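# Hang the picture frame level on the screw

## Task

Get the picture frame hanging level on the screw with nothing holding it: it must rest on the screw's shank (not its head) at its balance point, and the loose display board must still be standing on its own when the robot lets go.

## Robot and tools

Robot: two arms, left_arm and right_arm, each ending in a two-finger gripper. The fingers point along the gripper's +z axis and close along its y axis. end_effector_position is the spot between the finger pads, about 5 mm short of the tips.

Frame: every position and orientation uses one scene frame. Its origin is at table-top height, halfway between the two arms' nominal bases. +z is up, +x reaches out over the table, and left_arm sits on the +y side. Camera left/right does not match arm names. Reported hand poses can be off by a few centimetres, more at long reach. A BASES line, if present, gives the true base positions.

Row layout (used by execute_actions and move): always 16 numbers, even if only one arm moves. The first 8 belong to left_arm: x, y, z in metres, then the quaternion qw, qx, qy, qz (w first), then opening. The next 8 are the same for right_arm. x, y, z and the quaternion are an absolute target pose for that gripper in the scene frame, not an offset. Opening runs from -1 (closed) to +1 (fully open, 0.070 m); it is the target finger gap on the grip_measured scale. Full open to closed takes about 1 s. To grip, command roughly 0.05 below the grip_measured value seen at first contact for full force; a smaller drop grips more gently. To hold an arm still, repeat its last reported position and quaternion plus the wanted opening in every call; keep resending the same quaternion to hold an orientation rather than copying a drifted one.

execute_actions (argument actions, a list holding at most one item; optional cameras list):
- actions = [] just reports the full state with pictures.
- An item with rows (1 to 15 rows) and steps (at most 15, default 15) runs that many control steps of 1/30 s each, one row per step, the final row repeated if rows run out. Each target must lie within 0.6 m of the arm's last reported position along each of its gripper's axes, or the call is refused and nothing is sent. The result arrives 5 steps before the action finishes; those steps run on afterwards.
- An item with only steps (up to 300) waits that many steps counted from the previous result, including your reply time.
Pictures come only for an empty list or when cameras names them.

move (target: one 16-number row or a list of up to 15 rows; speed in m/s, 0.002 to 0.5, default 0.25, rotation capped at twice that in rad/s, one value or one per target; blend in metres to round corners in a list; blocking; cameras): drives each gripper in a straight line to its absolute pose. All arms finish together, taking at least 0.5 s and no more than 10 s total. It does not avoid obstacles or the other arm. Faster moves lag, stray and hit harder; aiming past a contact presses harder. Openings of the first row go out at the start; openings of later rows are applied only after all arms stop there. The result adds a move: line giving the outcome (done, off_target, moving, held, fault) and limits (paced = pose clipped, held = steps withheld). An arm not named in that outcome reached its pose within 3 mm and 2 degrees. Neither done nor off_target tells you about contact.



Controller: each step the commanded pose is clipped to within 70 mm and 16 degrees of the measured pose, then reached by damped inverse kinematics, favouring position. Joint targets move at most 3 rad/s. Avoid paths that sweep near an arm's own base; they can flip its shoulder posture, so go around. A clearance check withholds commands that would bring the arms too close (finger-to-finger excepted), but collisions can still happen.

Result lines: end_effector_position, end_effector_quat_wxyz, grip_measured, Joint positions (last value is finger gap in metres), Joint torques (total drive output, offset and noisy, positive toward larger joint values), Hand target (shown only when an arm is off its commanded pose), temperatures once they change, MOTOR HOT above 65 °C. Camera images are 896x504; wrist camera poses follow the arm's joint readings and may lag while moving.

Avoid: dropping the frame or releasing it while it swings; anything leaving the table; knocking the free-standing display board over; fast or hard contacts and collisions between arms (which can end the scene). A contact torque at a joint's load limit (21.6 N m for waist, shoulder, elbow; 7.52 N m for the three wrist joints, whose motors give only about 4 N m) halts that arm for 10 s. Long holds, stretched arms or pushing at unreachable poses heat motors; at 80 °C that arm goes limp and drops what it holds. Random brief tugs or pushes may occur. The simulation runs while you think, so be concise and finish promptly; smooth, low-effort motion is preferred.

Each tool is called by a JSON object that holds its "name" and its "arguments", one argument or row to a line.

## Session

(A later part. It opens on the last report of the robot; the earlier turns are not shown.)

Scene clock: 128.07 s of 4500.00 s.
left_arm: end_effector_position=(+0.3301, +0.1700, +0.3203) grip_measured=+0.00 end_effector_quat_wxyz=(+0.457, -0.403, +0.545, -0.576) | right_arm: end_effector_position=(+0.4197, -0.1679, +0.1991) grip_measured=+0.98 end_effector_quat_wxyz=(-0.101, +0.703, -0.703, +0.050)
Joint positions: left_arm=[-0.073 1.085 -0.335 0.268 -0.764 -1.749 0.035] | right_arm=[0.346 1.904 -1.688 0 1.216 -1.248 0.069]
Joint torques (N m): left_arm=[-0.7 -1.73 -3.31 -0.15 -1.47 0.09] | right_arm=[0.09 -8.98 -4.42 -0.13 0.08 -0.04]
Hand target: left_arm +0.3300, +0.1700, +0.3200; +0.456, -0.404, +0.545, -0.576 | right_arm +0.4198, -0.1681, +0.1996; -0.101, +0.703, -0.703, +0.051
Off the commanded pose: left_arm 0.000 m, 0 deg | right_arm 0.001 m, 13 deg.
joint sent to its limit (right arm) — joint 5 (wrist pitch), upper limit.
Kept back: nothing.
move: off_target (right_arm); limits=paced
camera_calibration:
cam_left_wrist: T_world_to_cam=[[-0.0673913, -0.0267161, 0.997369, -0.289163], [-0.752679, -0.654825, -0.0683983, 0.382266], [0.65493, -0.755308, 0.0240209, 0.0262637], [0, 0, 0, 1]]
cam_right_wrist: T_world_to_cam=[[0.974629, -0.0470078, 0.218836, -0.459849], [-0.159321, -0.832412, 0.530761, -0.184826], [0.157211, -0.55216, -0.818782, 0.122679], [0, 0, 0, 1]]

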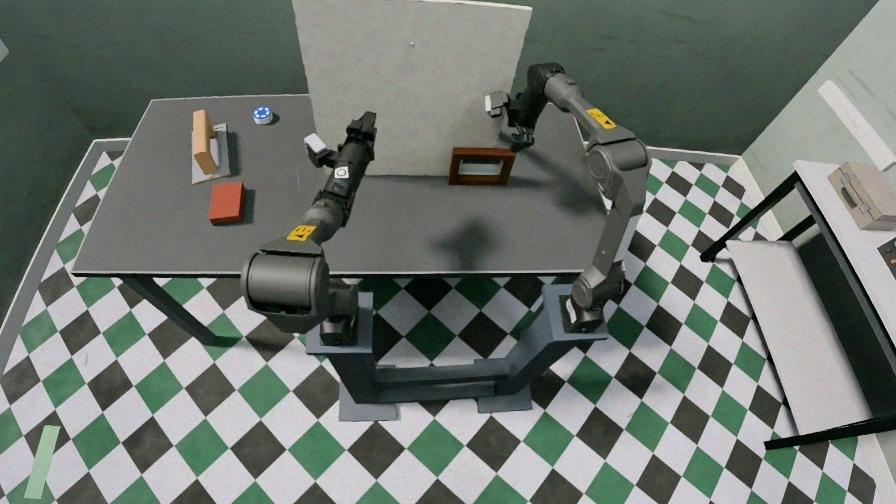

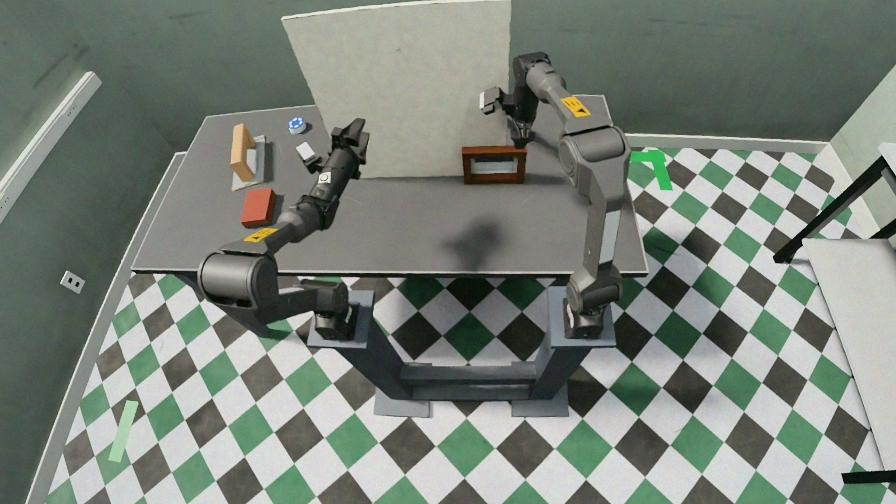

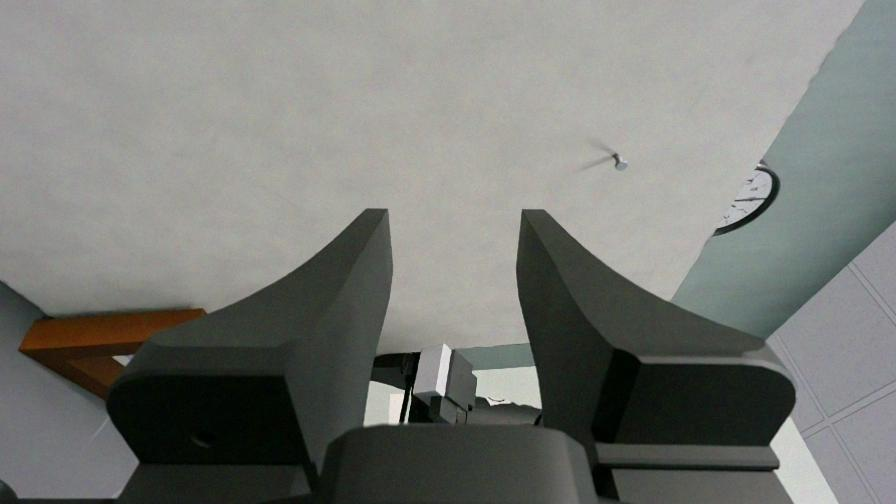

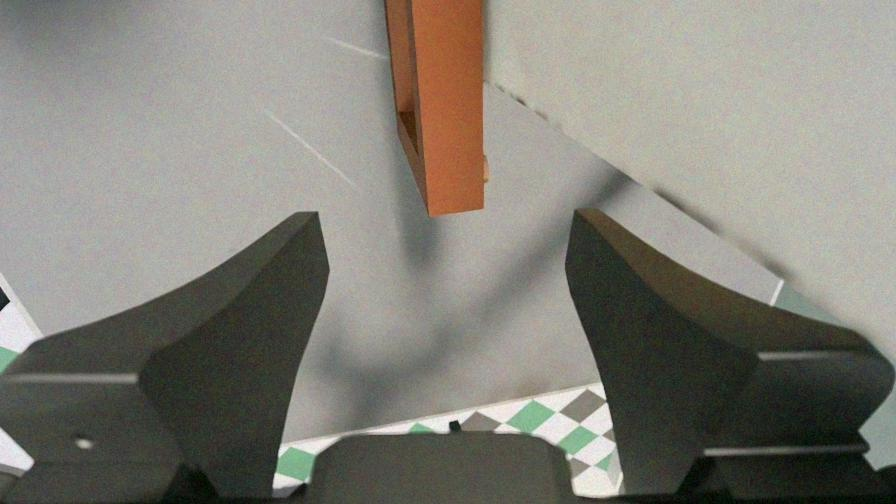

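{"name": "move", "arguments": {
  "target": [
    [0.33,0.170,0.32,0.4563,-0.4037,0.5448,-0.5762,0.0,0.4415,-0.184,0.165,0.0,0.7071,-0.7071,0.0,1.0]
  ],
  "speed": [0.12],
  "cameras": ["all"]
}}

{"name": "zoom_image", "arguments": {
  "camera": "cam_right_wrist",
  "region": [330, 0, 630, 260]
}}

Scene clock: 131.17 s of 4500.00 s.
left_arm: end_effector_position=(+0.3301, +0.1700, +0.3203) grip_measured=+0.00 end_effector_quat_wxyz=(+0.457, -0.403, +0.545, -0.576) | right_arm: end_effector_position=(+0.4408, -0.1828, +0.1655) grip_measured=+0.98 end_effector_quat_wxyz=(-0.074, +0.706, -0.703, +0.041)
Joint positions: left_arm=[-0.073 1.085 -0.335 0.268 -0.764 -1.749 0.035] | right_arm=[0.299 2.022 -1.75 0.002 1.216 -1.301 0.069]
Joint torques (N m): left_arm=[-0.62 -1.82 -3.2 -0.16 -1.47 0.07] | right_arm=[-3.55 -5.4 -4.56 -0.68 0.08 1.32]
Hand target: left_arm +0.3300, +0.1700, +0.3200; +0.456, -0.404, +0.545, -0.576 | right_arm +0.4413, -0.1841, +0.1647; -0.073, +0.705, -0.705, +0.041
Off the commanded pose: left_arm 0.000 m, 0 deg | right_arm 0.001 m, 10 deg.
joint sent to its limit (right arm) — joint 5 (wrist pitch), upper limit.
Kept back: nothing.
move: off_target (right_arm)
camera_calibration:
cam_left_wrist: T_world_to_cam=[[-0.0673913, -0.0267161, 0.997369, -0.289163], [-0.752679, -0.654825, -0.0683983, 0.382266], [0.65493, -0.755308, 0.0240209, 0.0262637], [0, 0, 0, 1]]
cam_right_wrist: T_world_to_cam=[[0.984756, -0.0380856, 0.169718, -0.468527], [-0.127962, -0.819527, 0.558571, -0.192128], [0.117815, -0.571774, -0.811908, 0.0963124], [0, 0, 0, 1]]

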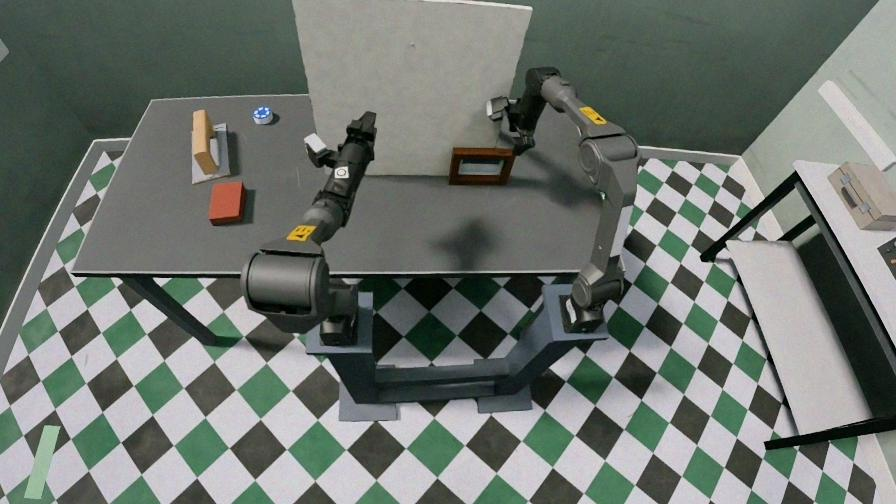

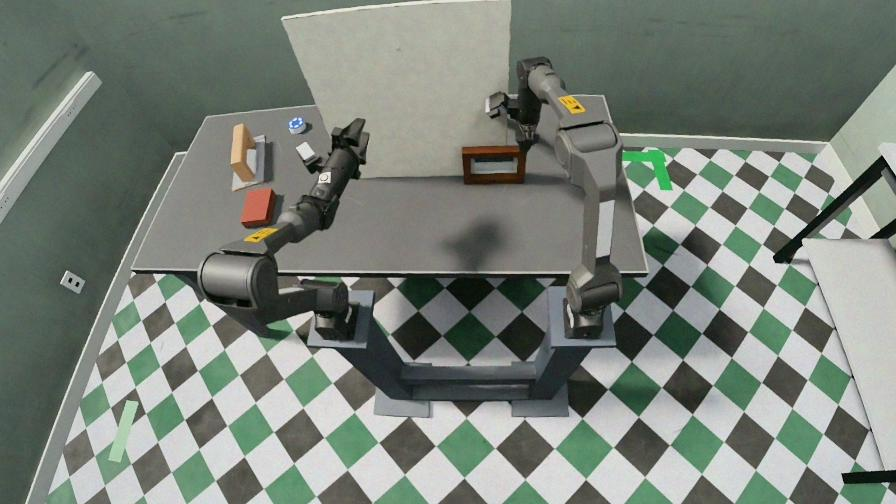

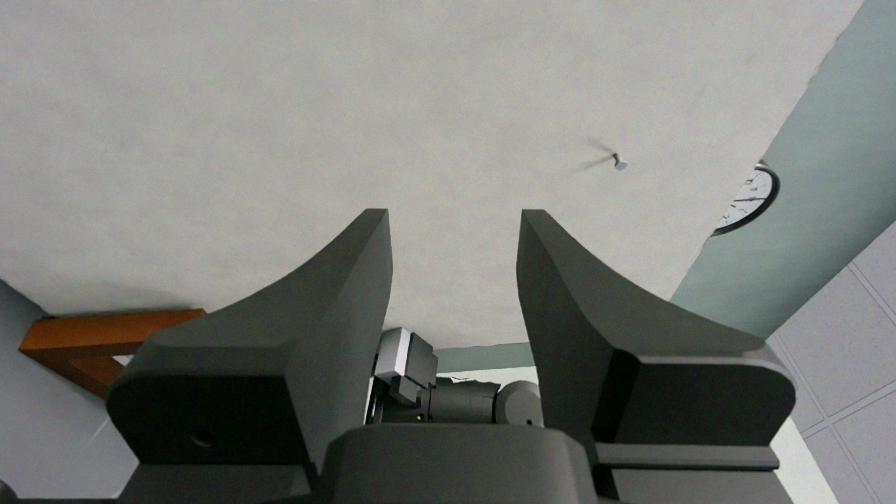

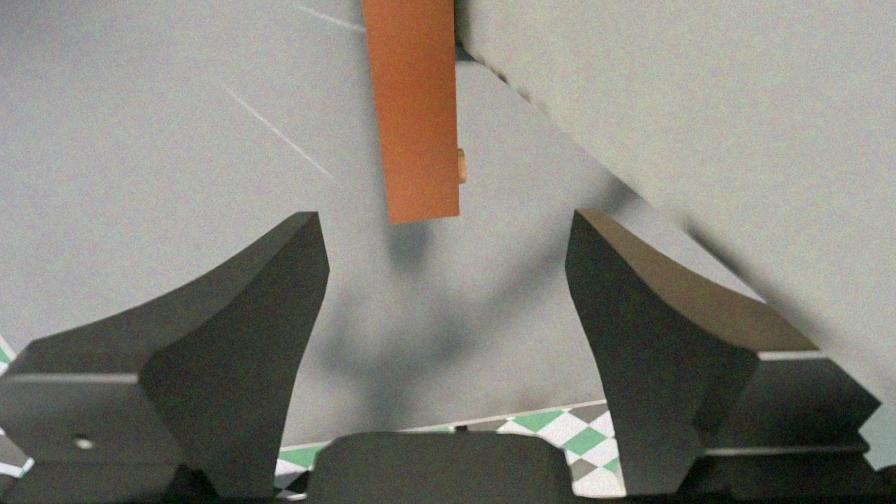

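Scaled by 1.680 from the camera's 896x504 image, which has a finer 1280x720 frame.

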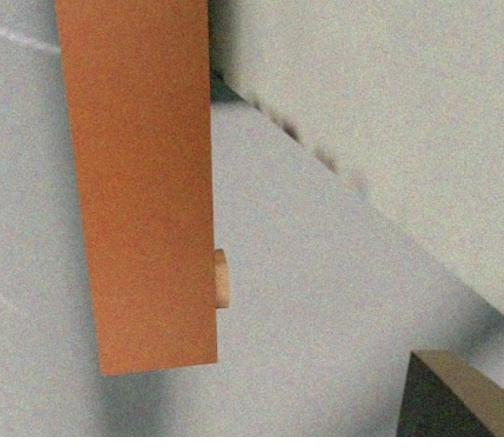

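{"name": "execute_actions", "arguments": {
  "actions": [],
  "cameras": ["all"]
}}

Scene clock: 134.13 s of 4500.00 s.
left_arm: end_effector_position=(+0.3301, +0.1700, +0.3203) grip_measured=+0.00 end_effector_quat_wxyz=(+0.457, -0.403, +0.545, -0.576) | right_arm: end_effector_position=(+0.4412, -0.1839, +0.1647) grip_measured=+0.98 end_effector_quat_wxyz=(-0.073, +0.705, -0.704, +0.041)
Joint positions: left_arm=[-0.073 1.085 -0.335 0.268 -0.764 -1.749 0.035] | right_arm=[0.297 2.024 -1.75 0 1.216 -1.298 0.069]
Joint torques (N m): left_arm=[-0.61 -1.8 -3.49 -0.14 -1.49 0.08] | right_arm=[-4.42 -9.23 -4.94 -0.56 -0.06 1.22]
Motor temperatures (°C): left_arm=[29 31 32 31 35 29] | right_arm=[28 31 33 34 37 30]
Hand target: left_arm +0.3300, +0.1700, +0.3200; +0.456, -0.404, +0.545, -0.576 | right_arm +0.4413, -0.1841, +0.1647; -0.073, +0.705, -0.705, +0.041
Off the commanded pose: left_arm 0.000 m, 0 deg | right_arm 0.000 m, 10 deg.
Steps of this call (1-89: nothing new was sent). Readings (end_effector_position of left_arm | right_arm):
1: (+0.3301, +0.1700, +0.3203) | (+0.4408, -0.1828, +0.1651)
2: (+0.3301, +0.1700, +0.3203) | (+0.4410, -0.1832, +0.1651)
4: (+0.3301, +0.1700, +0.3203) | (+0.4410, -0.1832, +0.1651)
8: (+0.3301, +0.1700, +0.3203) | (+0.4410, -0.1833, +0.1647)
89: the state above
camera_calibration:
cam_left_wrist: T_world_to_cam=[[-0.0673913, -0.0267161, 0.997369, -0.289163], [-0.752679, -0.654825, -0.0683983, 0.382266], [0.65493, -0.755308, 0.0240209, 0.0262637], [0, 0, 0, 1]] pos_world=[0.251035, 0.262429, 0.313917]
cam_right_wrist: T_world_to_cam=[[0.984831, -0.0422592, 0.168291, -0.469291], [-0.130822, -0.817988, 0.560162, -0.191255], [0.113988, -0.573681, -0.811108, 0.0961403], [0, 0, 0, 1]] pos_world=[0.426193, -0.121123, 0.264092]

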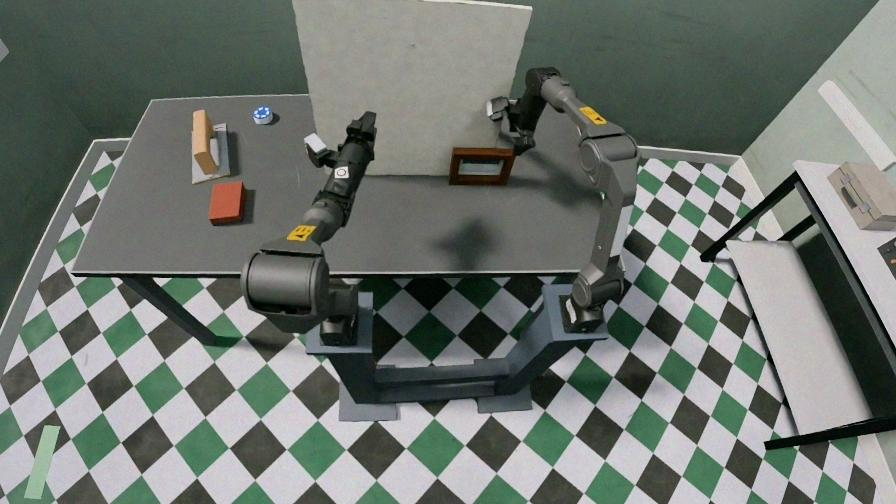

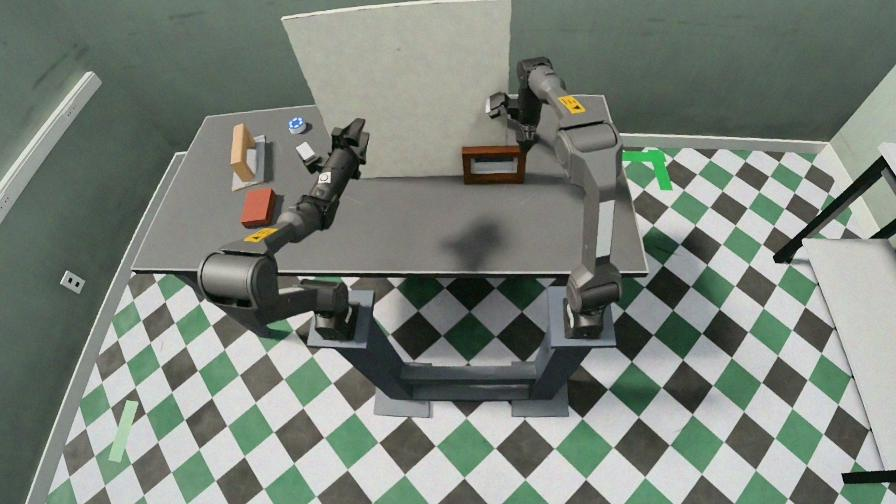

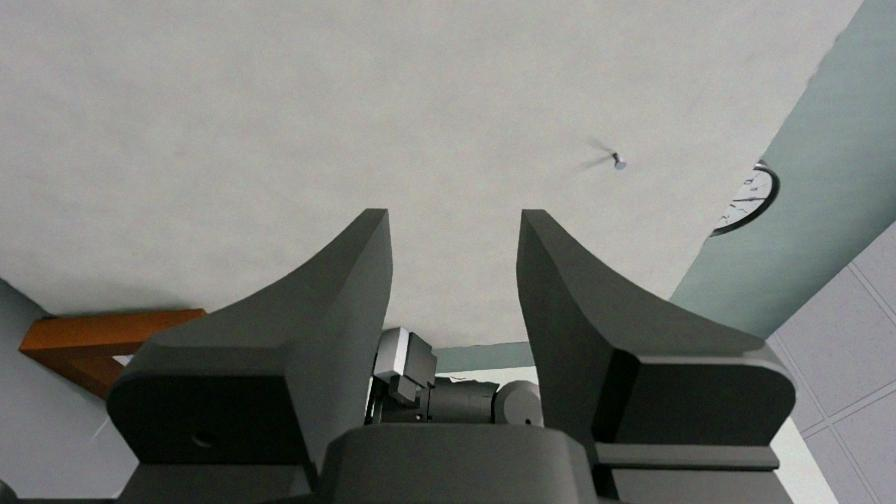

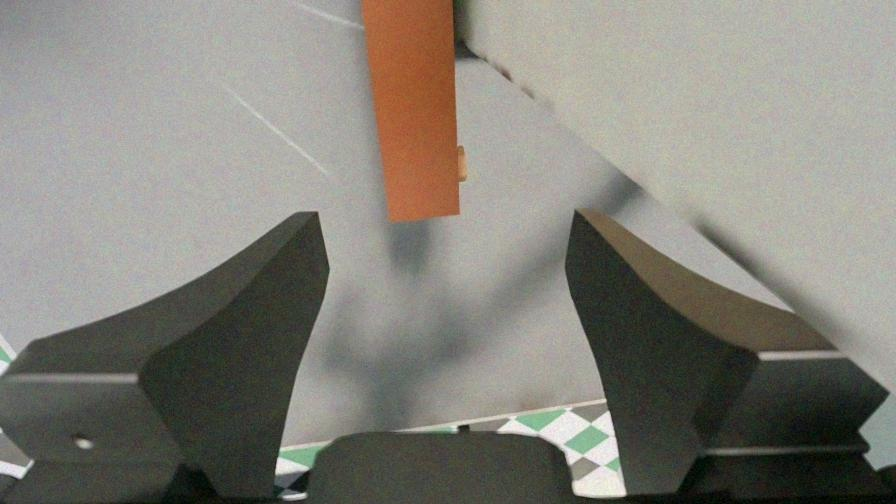

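{"name": "move", "arguments": {
  "target": [
    [0.330,0.170,0.320,0.4563,-0.4037,0.5448,-0.5762,0.0, 0.40,-0.215,0.24,0.2588,0,0.9659,0,1.0],
    [0.330,0.170,0.320,0.4563,-0.4037,0.5448,-0.5762,0.0, 0.40,-0.27,0.23,-0.2706,0.6533,0.6533,0.2706,1.0]
  ],
  "speed": 0.3,
  "blend": 0.03
}}

Scene clock: 144.57 s of 4500.00 s.
left_arm: end_effector_position=(+0.3301, +0.1700, +0.3203) grip_measured=+0.00 end_effector_quat_wxyz=(+0.457, -0.403, +0.545, -0.576) | right_arm: end_effector_position=(+0.3999, -0.2696, +0.2299) grip_measured=+0.98 end_effector_quat_wxyz=(-0.122, +0.703, +0.613, +0.339)
Joint positions: left_arm=[-0.073 1.085 -0.335 0.268 -0.764 -1.749 0.035] | right_arm=[-0.271 1.73 -1.355 0.776 1.216 1.156 0.069]
Joint torques (N m): left_arm=[-0.61 -1.93 -3.2 -0.06 -1.47 0.05] | right_arm=[0.12 -5.89 -3.58 0.57 0.1 0.05]
Hand target: left_arm +0.3300, +0.1700, +0.3200; +0.456, -0.404, +0.545, -0.576 | right_arm +0.4000, -0.2697, +0.2297; -0.122, +0.703, +0.613, +0.339
Off the commanded pose: left_arm 0.000 m, 0 deg | right_arm 0.000 m, 20 deg; orientation clipped.
joint read past its limit (right arm) — joint 5 (wrist pitch), upper limit.
joint sent to its limit (right arm) — joint 5 (wrist pitch), upper limit.
Kept back: nothing.
move: off_target (right_arm); limits=paced
camera_calibration:
cam_left_wrist: T_world_to_cam=[[-0.0673913, -0.0267161, 0.997369, -0.289163], [-0.752679, -0.654825, -0.0683983, 0.382266], [0.65493, -0.755308, 0.0240209, 0.0262637], [0, 0, 0, 1]]
cam_right_wrist: T_world_to_cam=[[-0.946564, 0.242229, -0.212936, 0.493423], [-0.150869, 0.250979, 0.956163, -0.0981256], [0.285053, 0.937195, -0.201023, 0.303296], [0, 0, 0, 1]]

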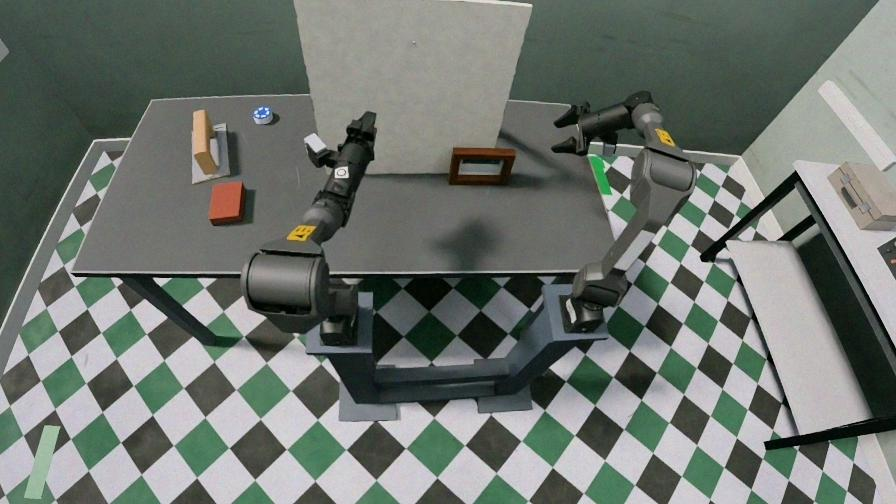

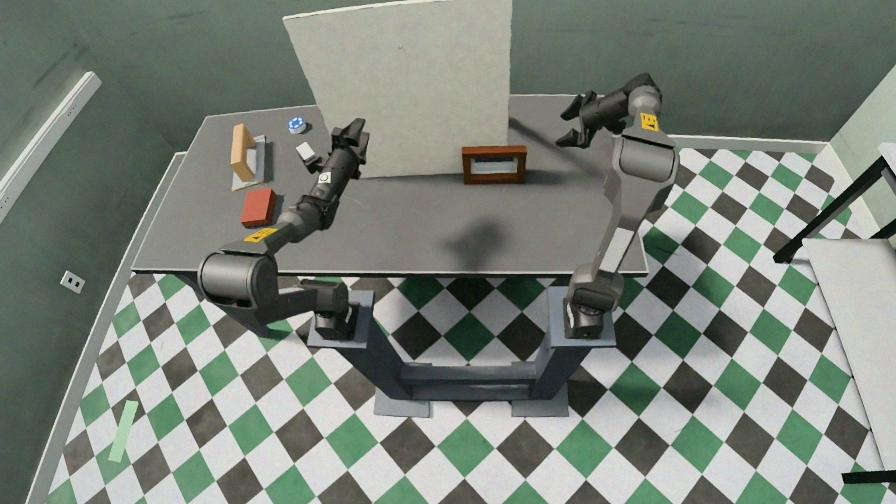

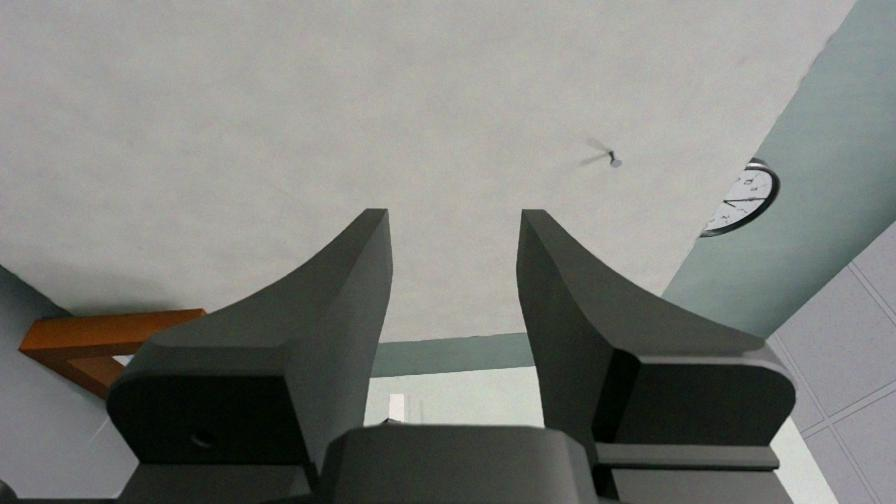

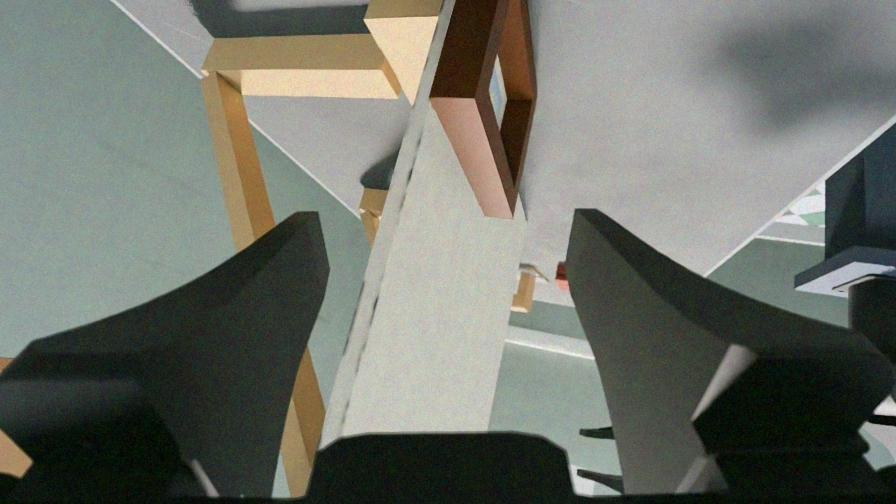

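{"name": "move", "arguments": {
  "target": [
    [0.330,0.170,0.320,0.4563,-0.4037,0.5448,-0.5762,0.0, 0.435,-0.250,0.150,-0.2706,0.6533,0.6533,0.2706,1.0]
  ],
  "speed": 0.2
}}

Scene clock: 146.00 s of 4500.00 s.
left_arm: end_effector_position=(+0.3301, +0.1700, +0.3203) grip_measured=+0.00 end_effector_quat_wxyz=(+0.457, -0.403, +0.545, -0.576) | right_arm: end_effector_position=(+0.4348, -0.2497, +0.1492) grip_measured=+0.98 end_effector_quat_wxyz=(-0.194, +0.682, +0.636, +0.305)
Joint positions: left_arm=[-0.073 1.085 -0.335 0.268 -0.764 -1.749 0.035] | right_arm=[-0.206 2.039 -1.485 0.801 1.216 1.077 0.069]
Joint torques (N m): left_arm=[-0.57 -1.98 -3.14 -0.05 -1.46 0.1] | right_arm=[-0.09 -9.4 -3.76 0.6 0.05 0.01]
Hand target: left_arm +0.3300, +0.1700, +0.3200; +0.456, -0.404, +0.545, -0.576 | right_arm +0.4349, -0.2498, +0.1497; -0.193, +0.682, +0.636, +0.305
Off the commanded pose: left_arm 0.000 m, 0 deg | right_arm 0.001 m, 10 deg.
joint read past its limit (right arm) — joint 5 (wrist pitch), upper limit.
joint sent to its limit (right arm) — joint 5 (wrist pitch), upper limit.
Kept back: nothing.
move: off_target (right_arm)
camera_calibration:
cam_left_wrist: T_world_to_cam=[[-0.0673913, -0.0267161, 0.997369, -0.289163], [-0.752679, -0.654825, -0.0683983, 0.382266], [0.65493, -0.755308, 0.0240209, 0.0262637], [0, 0, 0, 1]]
cam_right_wrist: T_world_to_cam=[[-0.986107, 0.139539, -0.0901259, 0.477737], [-0.0625465, 0.190729, 0.979648, -0.0776556], [0.153889, 0.971674, -0.179352, 0.320853], [0, 0, 0, 1]]

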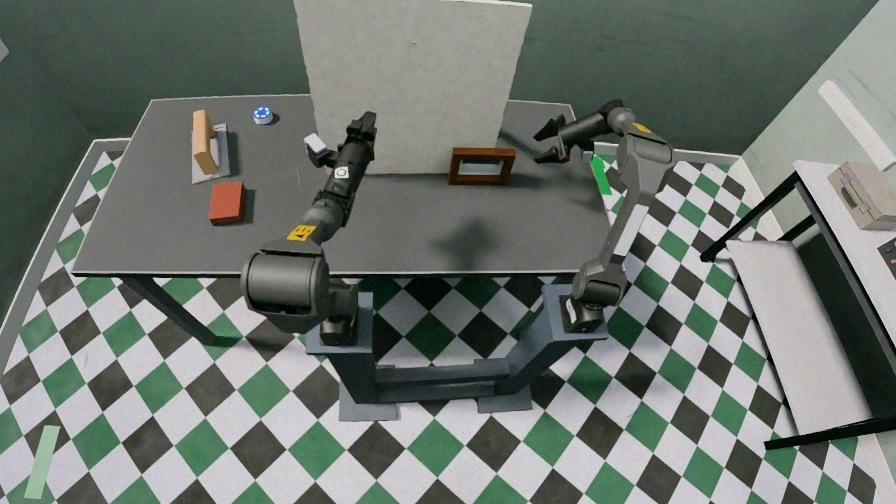

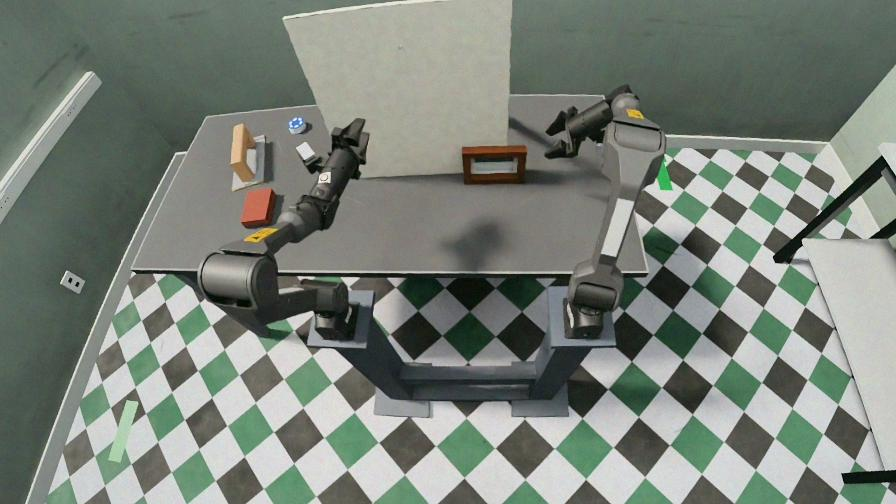

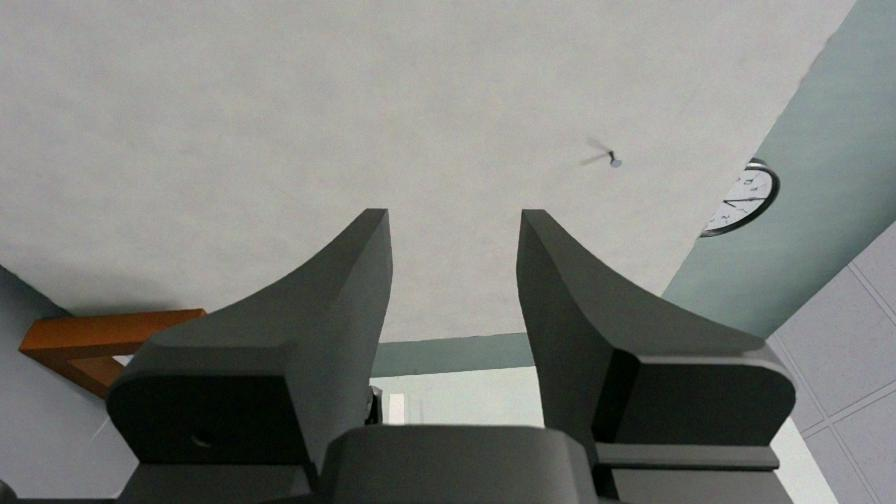

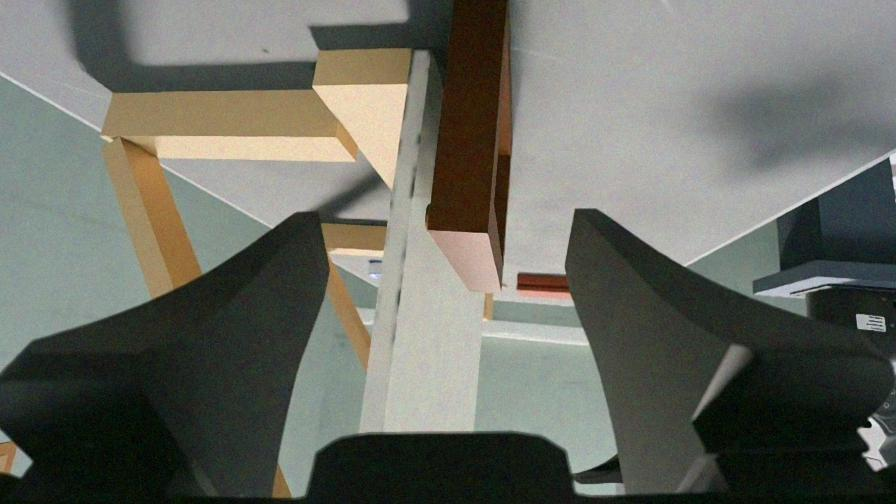

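{"name": "zoom_image", "arguments": {
  "camera": "cam_right_wrist",
  "region": [340, 100, 580, 320]
}}

Scaled by 2.100 from the camera's 896x504 image, which has a finer 1280x720 frame.

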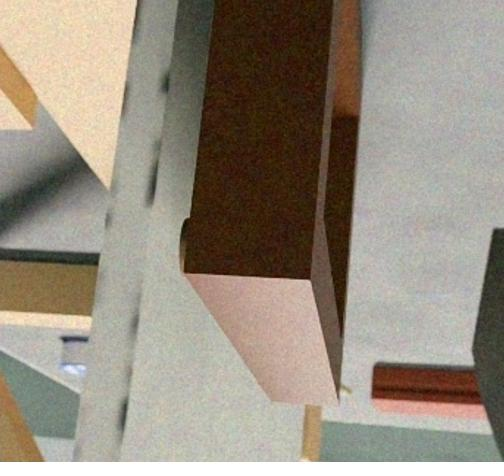

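{"name": "move", "arguments": {
  "target": [
    [0.330,0.170,0.320,0.4563,-0.4037,0.5448,-0.5762,0.0, 0.436,-0.220,0.122,-0.2706,0.6533,0.6533,0.2706,1.0]
  ],
  "speed": 0.15,
  "cameras": ["cam_right_wrist"]
}}

{"name": "zoom_image", "arguments": {
  "camera": "cam_right_wrist",
  "region": [240, 40, 640, 340]
}}

Scene clock: 150.43 s of 4500.00 s.
left_arm: end_effector_position=(+0.3301, +0.1700, +0.3203) grip_measured=+0.00 end_effector_quat_wxyz=(+0.457, -0.403, +0.545, -0.576) | right_arm: end_effector_position=(+0.4355, -0.2194, +0.1213) grip_measured=+0.98 end_effector_quat_wxyz=(-0.232, +0.669, +0.645, +0.289)
Joint positions: left_arm=[-0.073 1.085 -0.335 0.268 -0.764 -1.749 0.035] | right_arm=[-0.139 2.13 -1.511 0.823 1.216 1.074 0.069]
Joint torques (N m): left_arm=[-0.38 -1.93 -3.27 -0.04 -1.47 0.08] | right_arm=[-0.48 -9.87 -3.86 0.55 0.15 -0.11]
Hand target: left_arm +0.3300, +0.1700, +0.3200; +0.456, -0.404, +0.545, -0.576 | right_arm +0.4358, -0.2198, +0.1218; -0.231, +0.669, +0.645, +0.289
Off the commanded pose: left_arm 0.000 m, 0 deg | right_arm 0.001 m, 5 deg.
joint sent to its limit (right arm) — joint 5 (wrist pitch), upper limit.
Kept back: nothing.
move: off_target (right_arm)
camera_calibration:
cam_right_wrist: T_world_to_cam=[[-0.996143, 0.0830691, -0.0282428, 0.456167], [-0.0148108, 0.158073, 0.987316, -0.084899], [0.0864799, 0.983927, -0.156233, 0.315456], [0, 0, 0, 1]]
Images, in order: cam_right_wrist.

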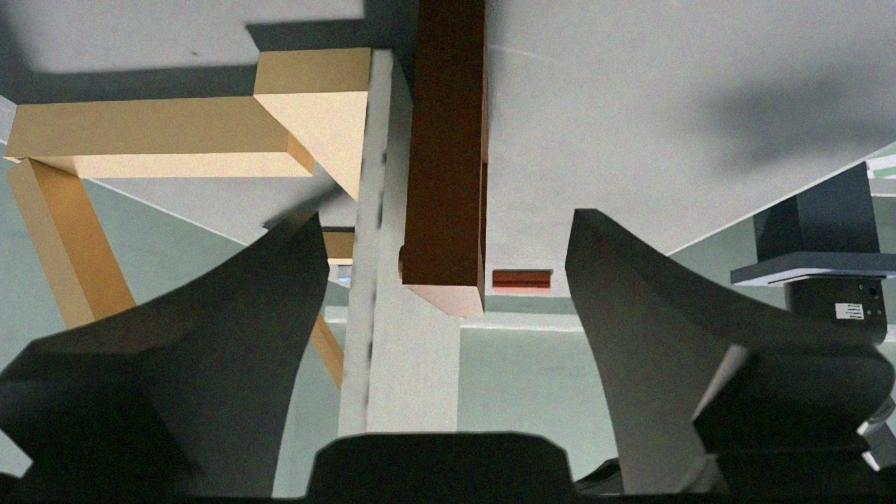

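Scaled by 1.260 from the camera's 896x504 image, which has a finer 1280x720 frame.

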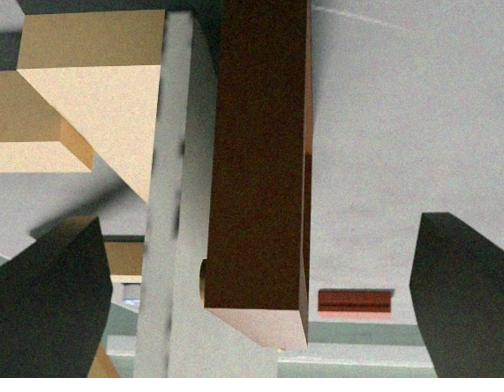

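{"name": "move", "arguments": {
  "target": [
    [0.330,0.170,0.320,0.4563,-0.4037,0.5448,-0.5762,0.0, 0.436,-0.170,0.094,-0.2706,0.6533,0.6533,0.2706,1.0]
  ],
  "speed": 0.1,
  "cameras": ["cam_right_wrist","cam_head_right"]
}}

{"name": "zoom_image", "arguments": {
  "camera": "cam_right_wrist",
  "region": [240, 40, 640, 440]
}}

{"name": "zoom_image", "arguments": {
  "camera": "cam_head_right",
  "region": [430, 90, 590, 210]
}}

Scene clock: 151.97 s of 4500.00 s.
left_arm: end_effector_position=(+0.3301, +0.1700, +0.3203) grip_measured=+0.00 end_effector_quat_wxyz=(+0.457, -0.403, +0.545, -0.576) | right_arm: end_effector_position=(+0.4359, -0.1695, +0.0935) grip_measured=+0.98 end_effector_quat_wxyz=(-0.271, +0.653, +0.653, +0.270)
Joint positions: left_arm=[-0.073 1.085 -0.335 0.268 -0.764 -1.749 0.035] | right_arm=[-0.029 2.232 -1.558 0.859 1.203 1.101 0.069]
Joint torques (N m): left_arm=[-0.55 -1.92 -3.3 -0.02 -1.45 0.07] | right_arm=[-0.36 -10.4 -3.59 0.44 0.13 0.12]
Off the commanded pose: left_arm 0.000 m, 0 deg | right_arm 0.001 m, 0 deg.
Kept back: nothing.
move: done
camera_calibration:
cam_right_wrist: T_world_to_cam=[[-0.999169, 0.0195685, 0.0357563, 0.436129], [0.0379677, 0.127677, 0.991089, -0.0938321], [0.0148289, 0.991623, -0.128314, 0.291984], [0, 0, 0, 1]]
Images, in order: cam_head_right, cam_right_wrist.

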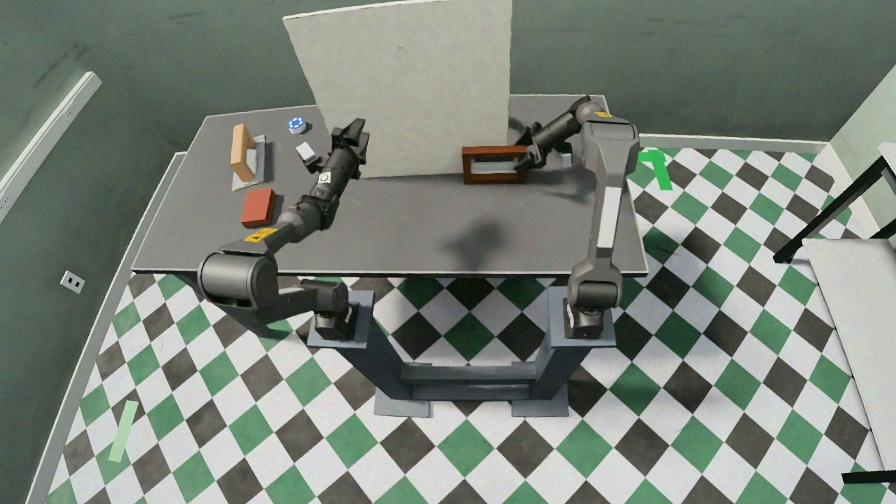

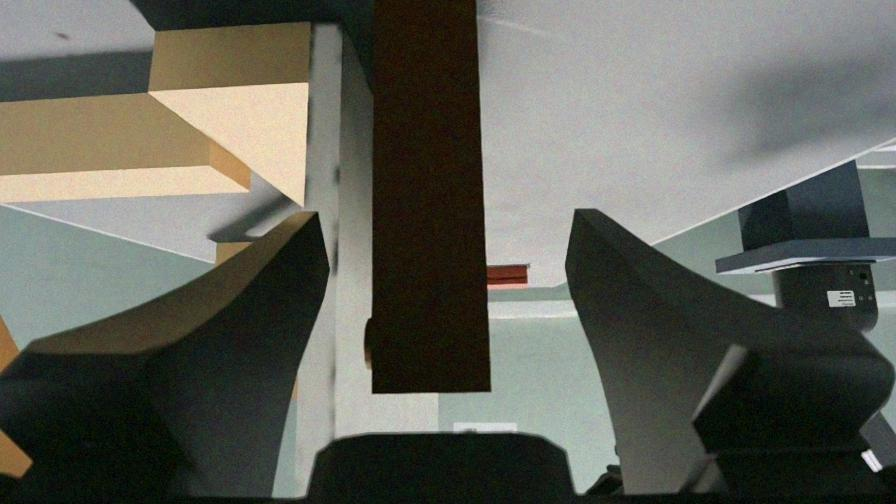

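Scaled by 1.260 from the camera's 896x504 image, which has a finer 1280x720 frame.

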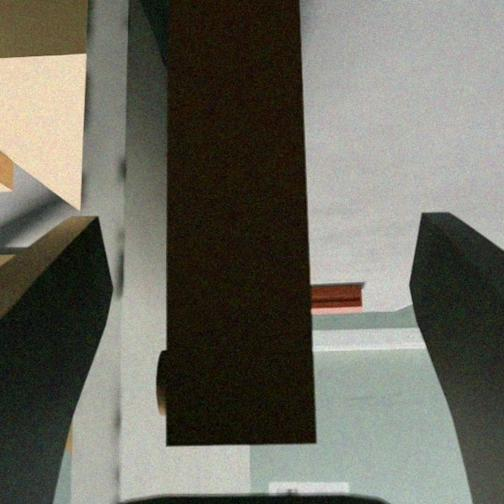

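Scaled by 3.150 from the camera's 896x504 image, which has a finer 1280x720 frame.

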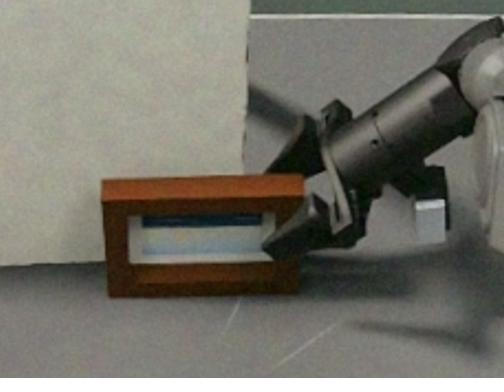

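{"name": "move", "arguments": {
  "target": [
    [0.330,0.170,0.320,0.4563,-0.4037,0.5448,-0.5762,0.0, 0.436,-0.170,0.094,-0.2706,0.6533,0.6533,0.2706,0.0],
    [0.330,0.170,0.320,0.4563,-0.4037,0.5448,-0.5762,0.0, 0.436,-0.170,0.094,-0.2706,0.6533,0.6533,0.2706,-0.2],
    [0.330,0.170,0.320,0.4563,-0.4037,0.5448,-0.5762,0.0, 0.436,-0.170,0.094,-0.2706,0.6533,0.6533,0.2706,-0.36]
  ],
  "speed": 0.1,
  "cameras": ["cam_right_wrist"]
}}

Scene clock: 155.43 s of 4500.00 s.
left_arm: end_effector_position=(+0.3301, +0.1700, +0.3203) grip_measured=+0.00 end_effector_quat_wxyz=(+0.457, -0.403, +0.545, -0.576) | right_arm: end_effector_position=(+0.4361, -0.1699, +0.0938) grip_measured=-0.29 end_effector_quat_wxyz=(-0.271, +0.653, +0.653, +0.271)
Joint positions: left_arm=[-0.073 1.085 -0.335 0.268 -0.764 -1.749 0.035] | right_arm=[-0.03 2.231 -1.558 0.859 1.203 1.101 0.025]
Joint torques (N m): left_arm=[-0.35 -1.94 -3.2 0.03 -1.46 0.03] | right_arm=[-0.12 -9.82 -3.25 0.57 0.05 -0.07]
Off the commanded pose: left_arm 0.000 m, 0 deg | right_arm 0.000 m, 0 deg.
Kept back: nothing.
move: done
camera_calibration:
cam_right_wrist: T_world_to_cam=[[-0.999184, 0.0204422, 0.0348324, 0.436553], [0.0371636, 0.127693, 0.991117, -0.0938227], [0.0158128, 0.991603, -0.128348, 0.291972], [0, 0, 0, 1]]
Images, in order: cam_right_wrist.

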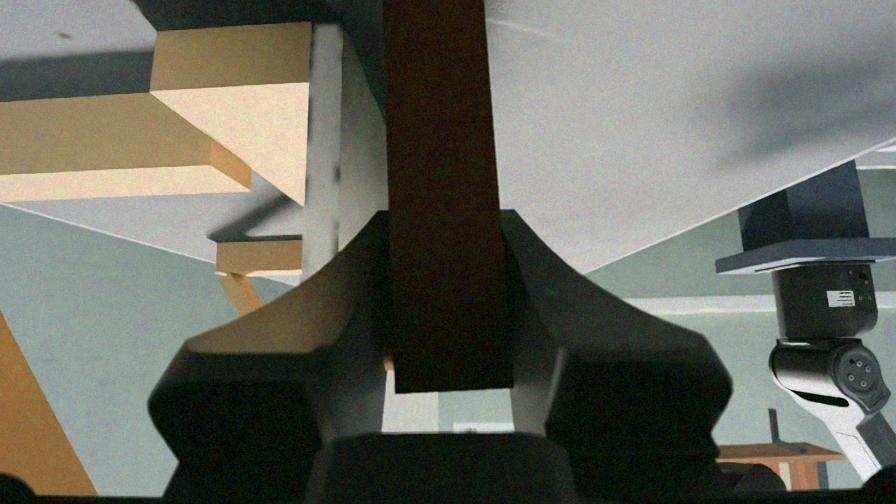

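{"name": "move", "arguments": {
  "target": [
    [0.330,0.170,0.320,0.4563,-0.4037,0.5448,-0.5762,0.0, 0.375,-0.165,0.0945,-0.2706,0.6533,0.6533,0.2706,-0.36]
  ],
  "speed": 0.08,
  "cameras": ["cam_right_wrist","cam_head_right"]
}}

{"name": "zoom_image", "arguments": {
  "camera": "cam_head_right",
  "region": [430, 110, 590, 230]
}}

Scene clock: 156.93 s of 4500.00 s.
left_arm: end_effector_position=(+0.3301, +0.1700, +0.3203) grip_measured=+0.00 end_effector_quat_wxyz=(+0.457, -0.403, +0.545, -0.576) | right_arm: end_effector_position=(+0.3744, -0.1650, +0.0944) grip_measured=-0.29 end_effector_quat_wxyz=(-0.271, +0.653, +0.654, +0.270)
Joint positions: left_arm=[-0.073 1.085 -0.335 0.268 -0.764 -1.749 0.035] | right_arm=[-0.025 2.047 -1.217 0.914 1.101 0.97 0.025]
Joint torques (N m): left_arm=[-0.24 -1.88 -3.31 0 -1.46 0.04] | right_arm=[0.27 -8.36 -3.84 0.93 0.32 0.19]
Off the commanded pose: left_arm 0.000 m, 0 deg | right_arm 0.001 m, 0 deg.
Kept back: nothing.
move: done
camera_calibration:
cam_right_wrist: T_world_to_cam=[[-0.999205, 0.0191515, 0.0349732, 0.374637], [0.0371492, 0.12848, 0.991016, -0.0925882], [0.0144861, 0.991527, -0.129089, 0.288748], [0, 0, 0, 1]]
Images, in order: cam_head_right, cam_right_wrist.

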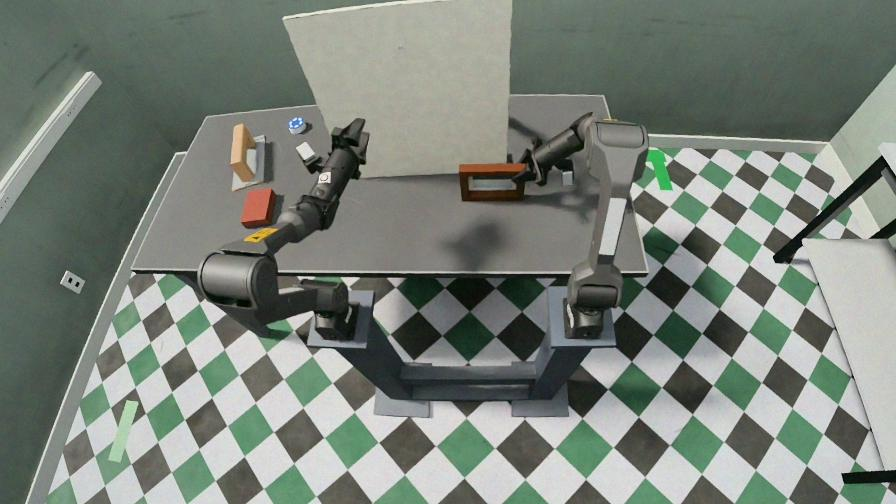

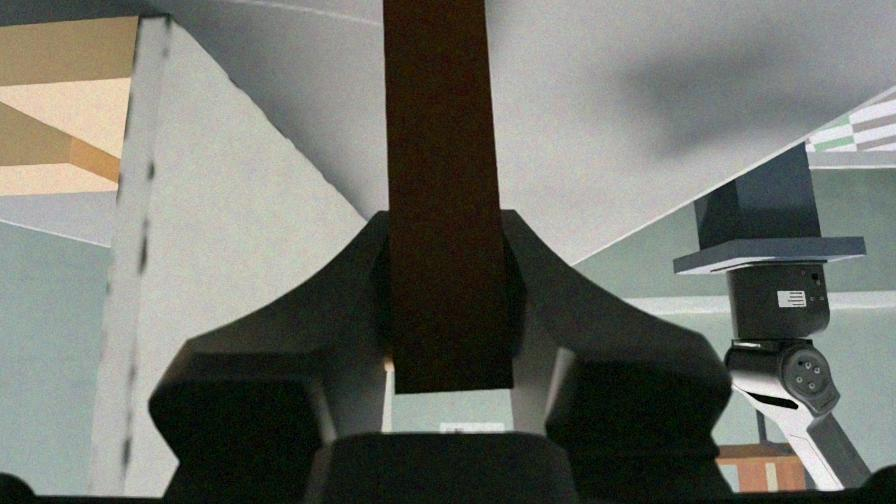

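Scaled by 3.150 from the camera's 896x504 image, which has a finer 1280x720 frame.

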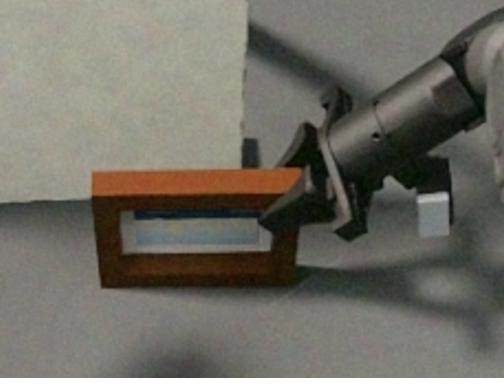

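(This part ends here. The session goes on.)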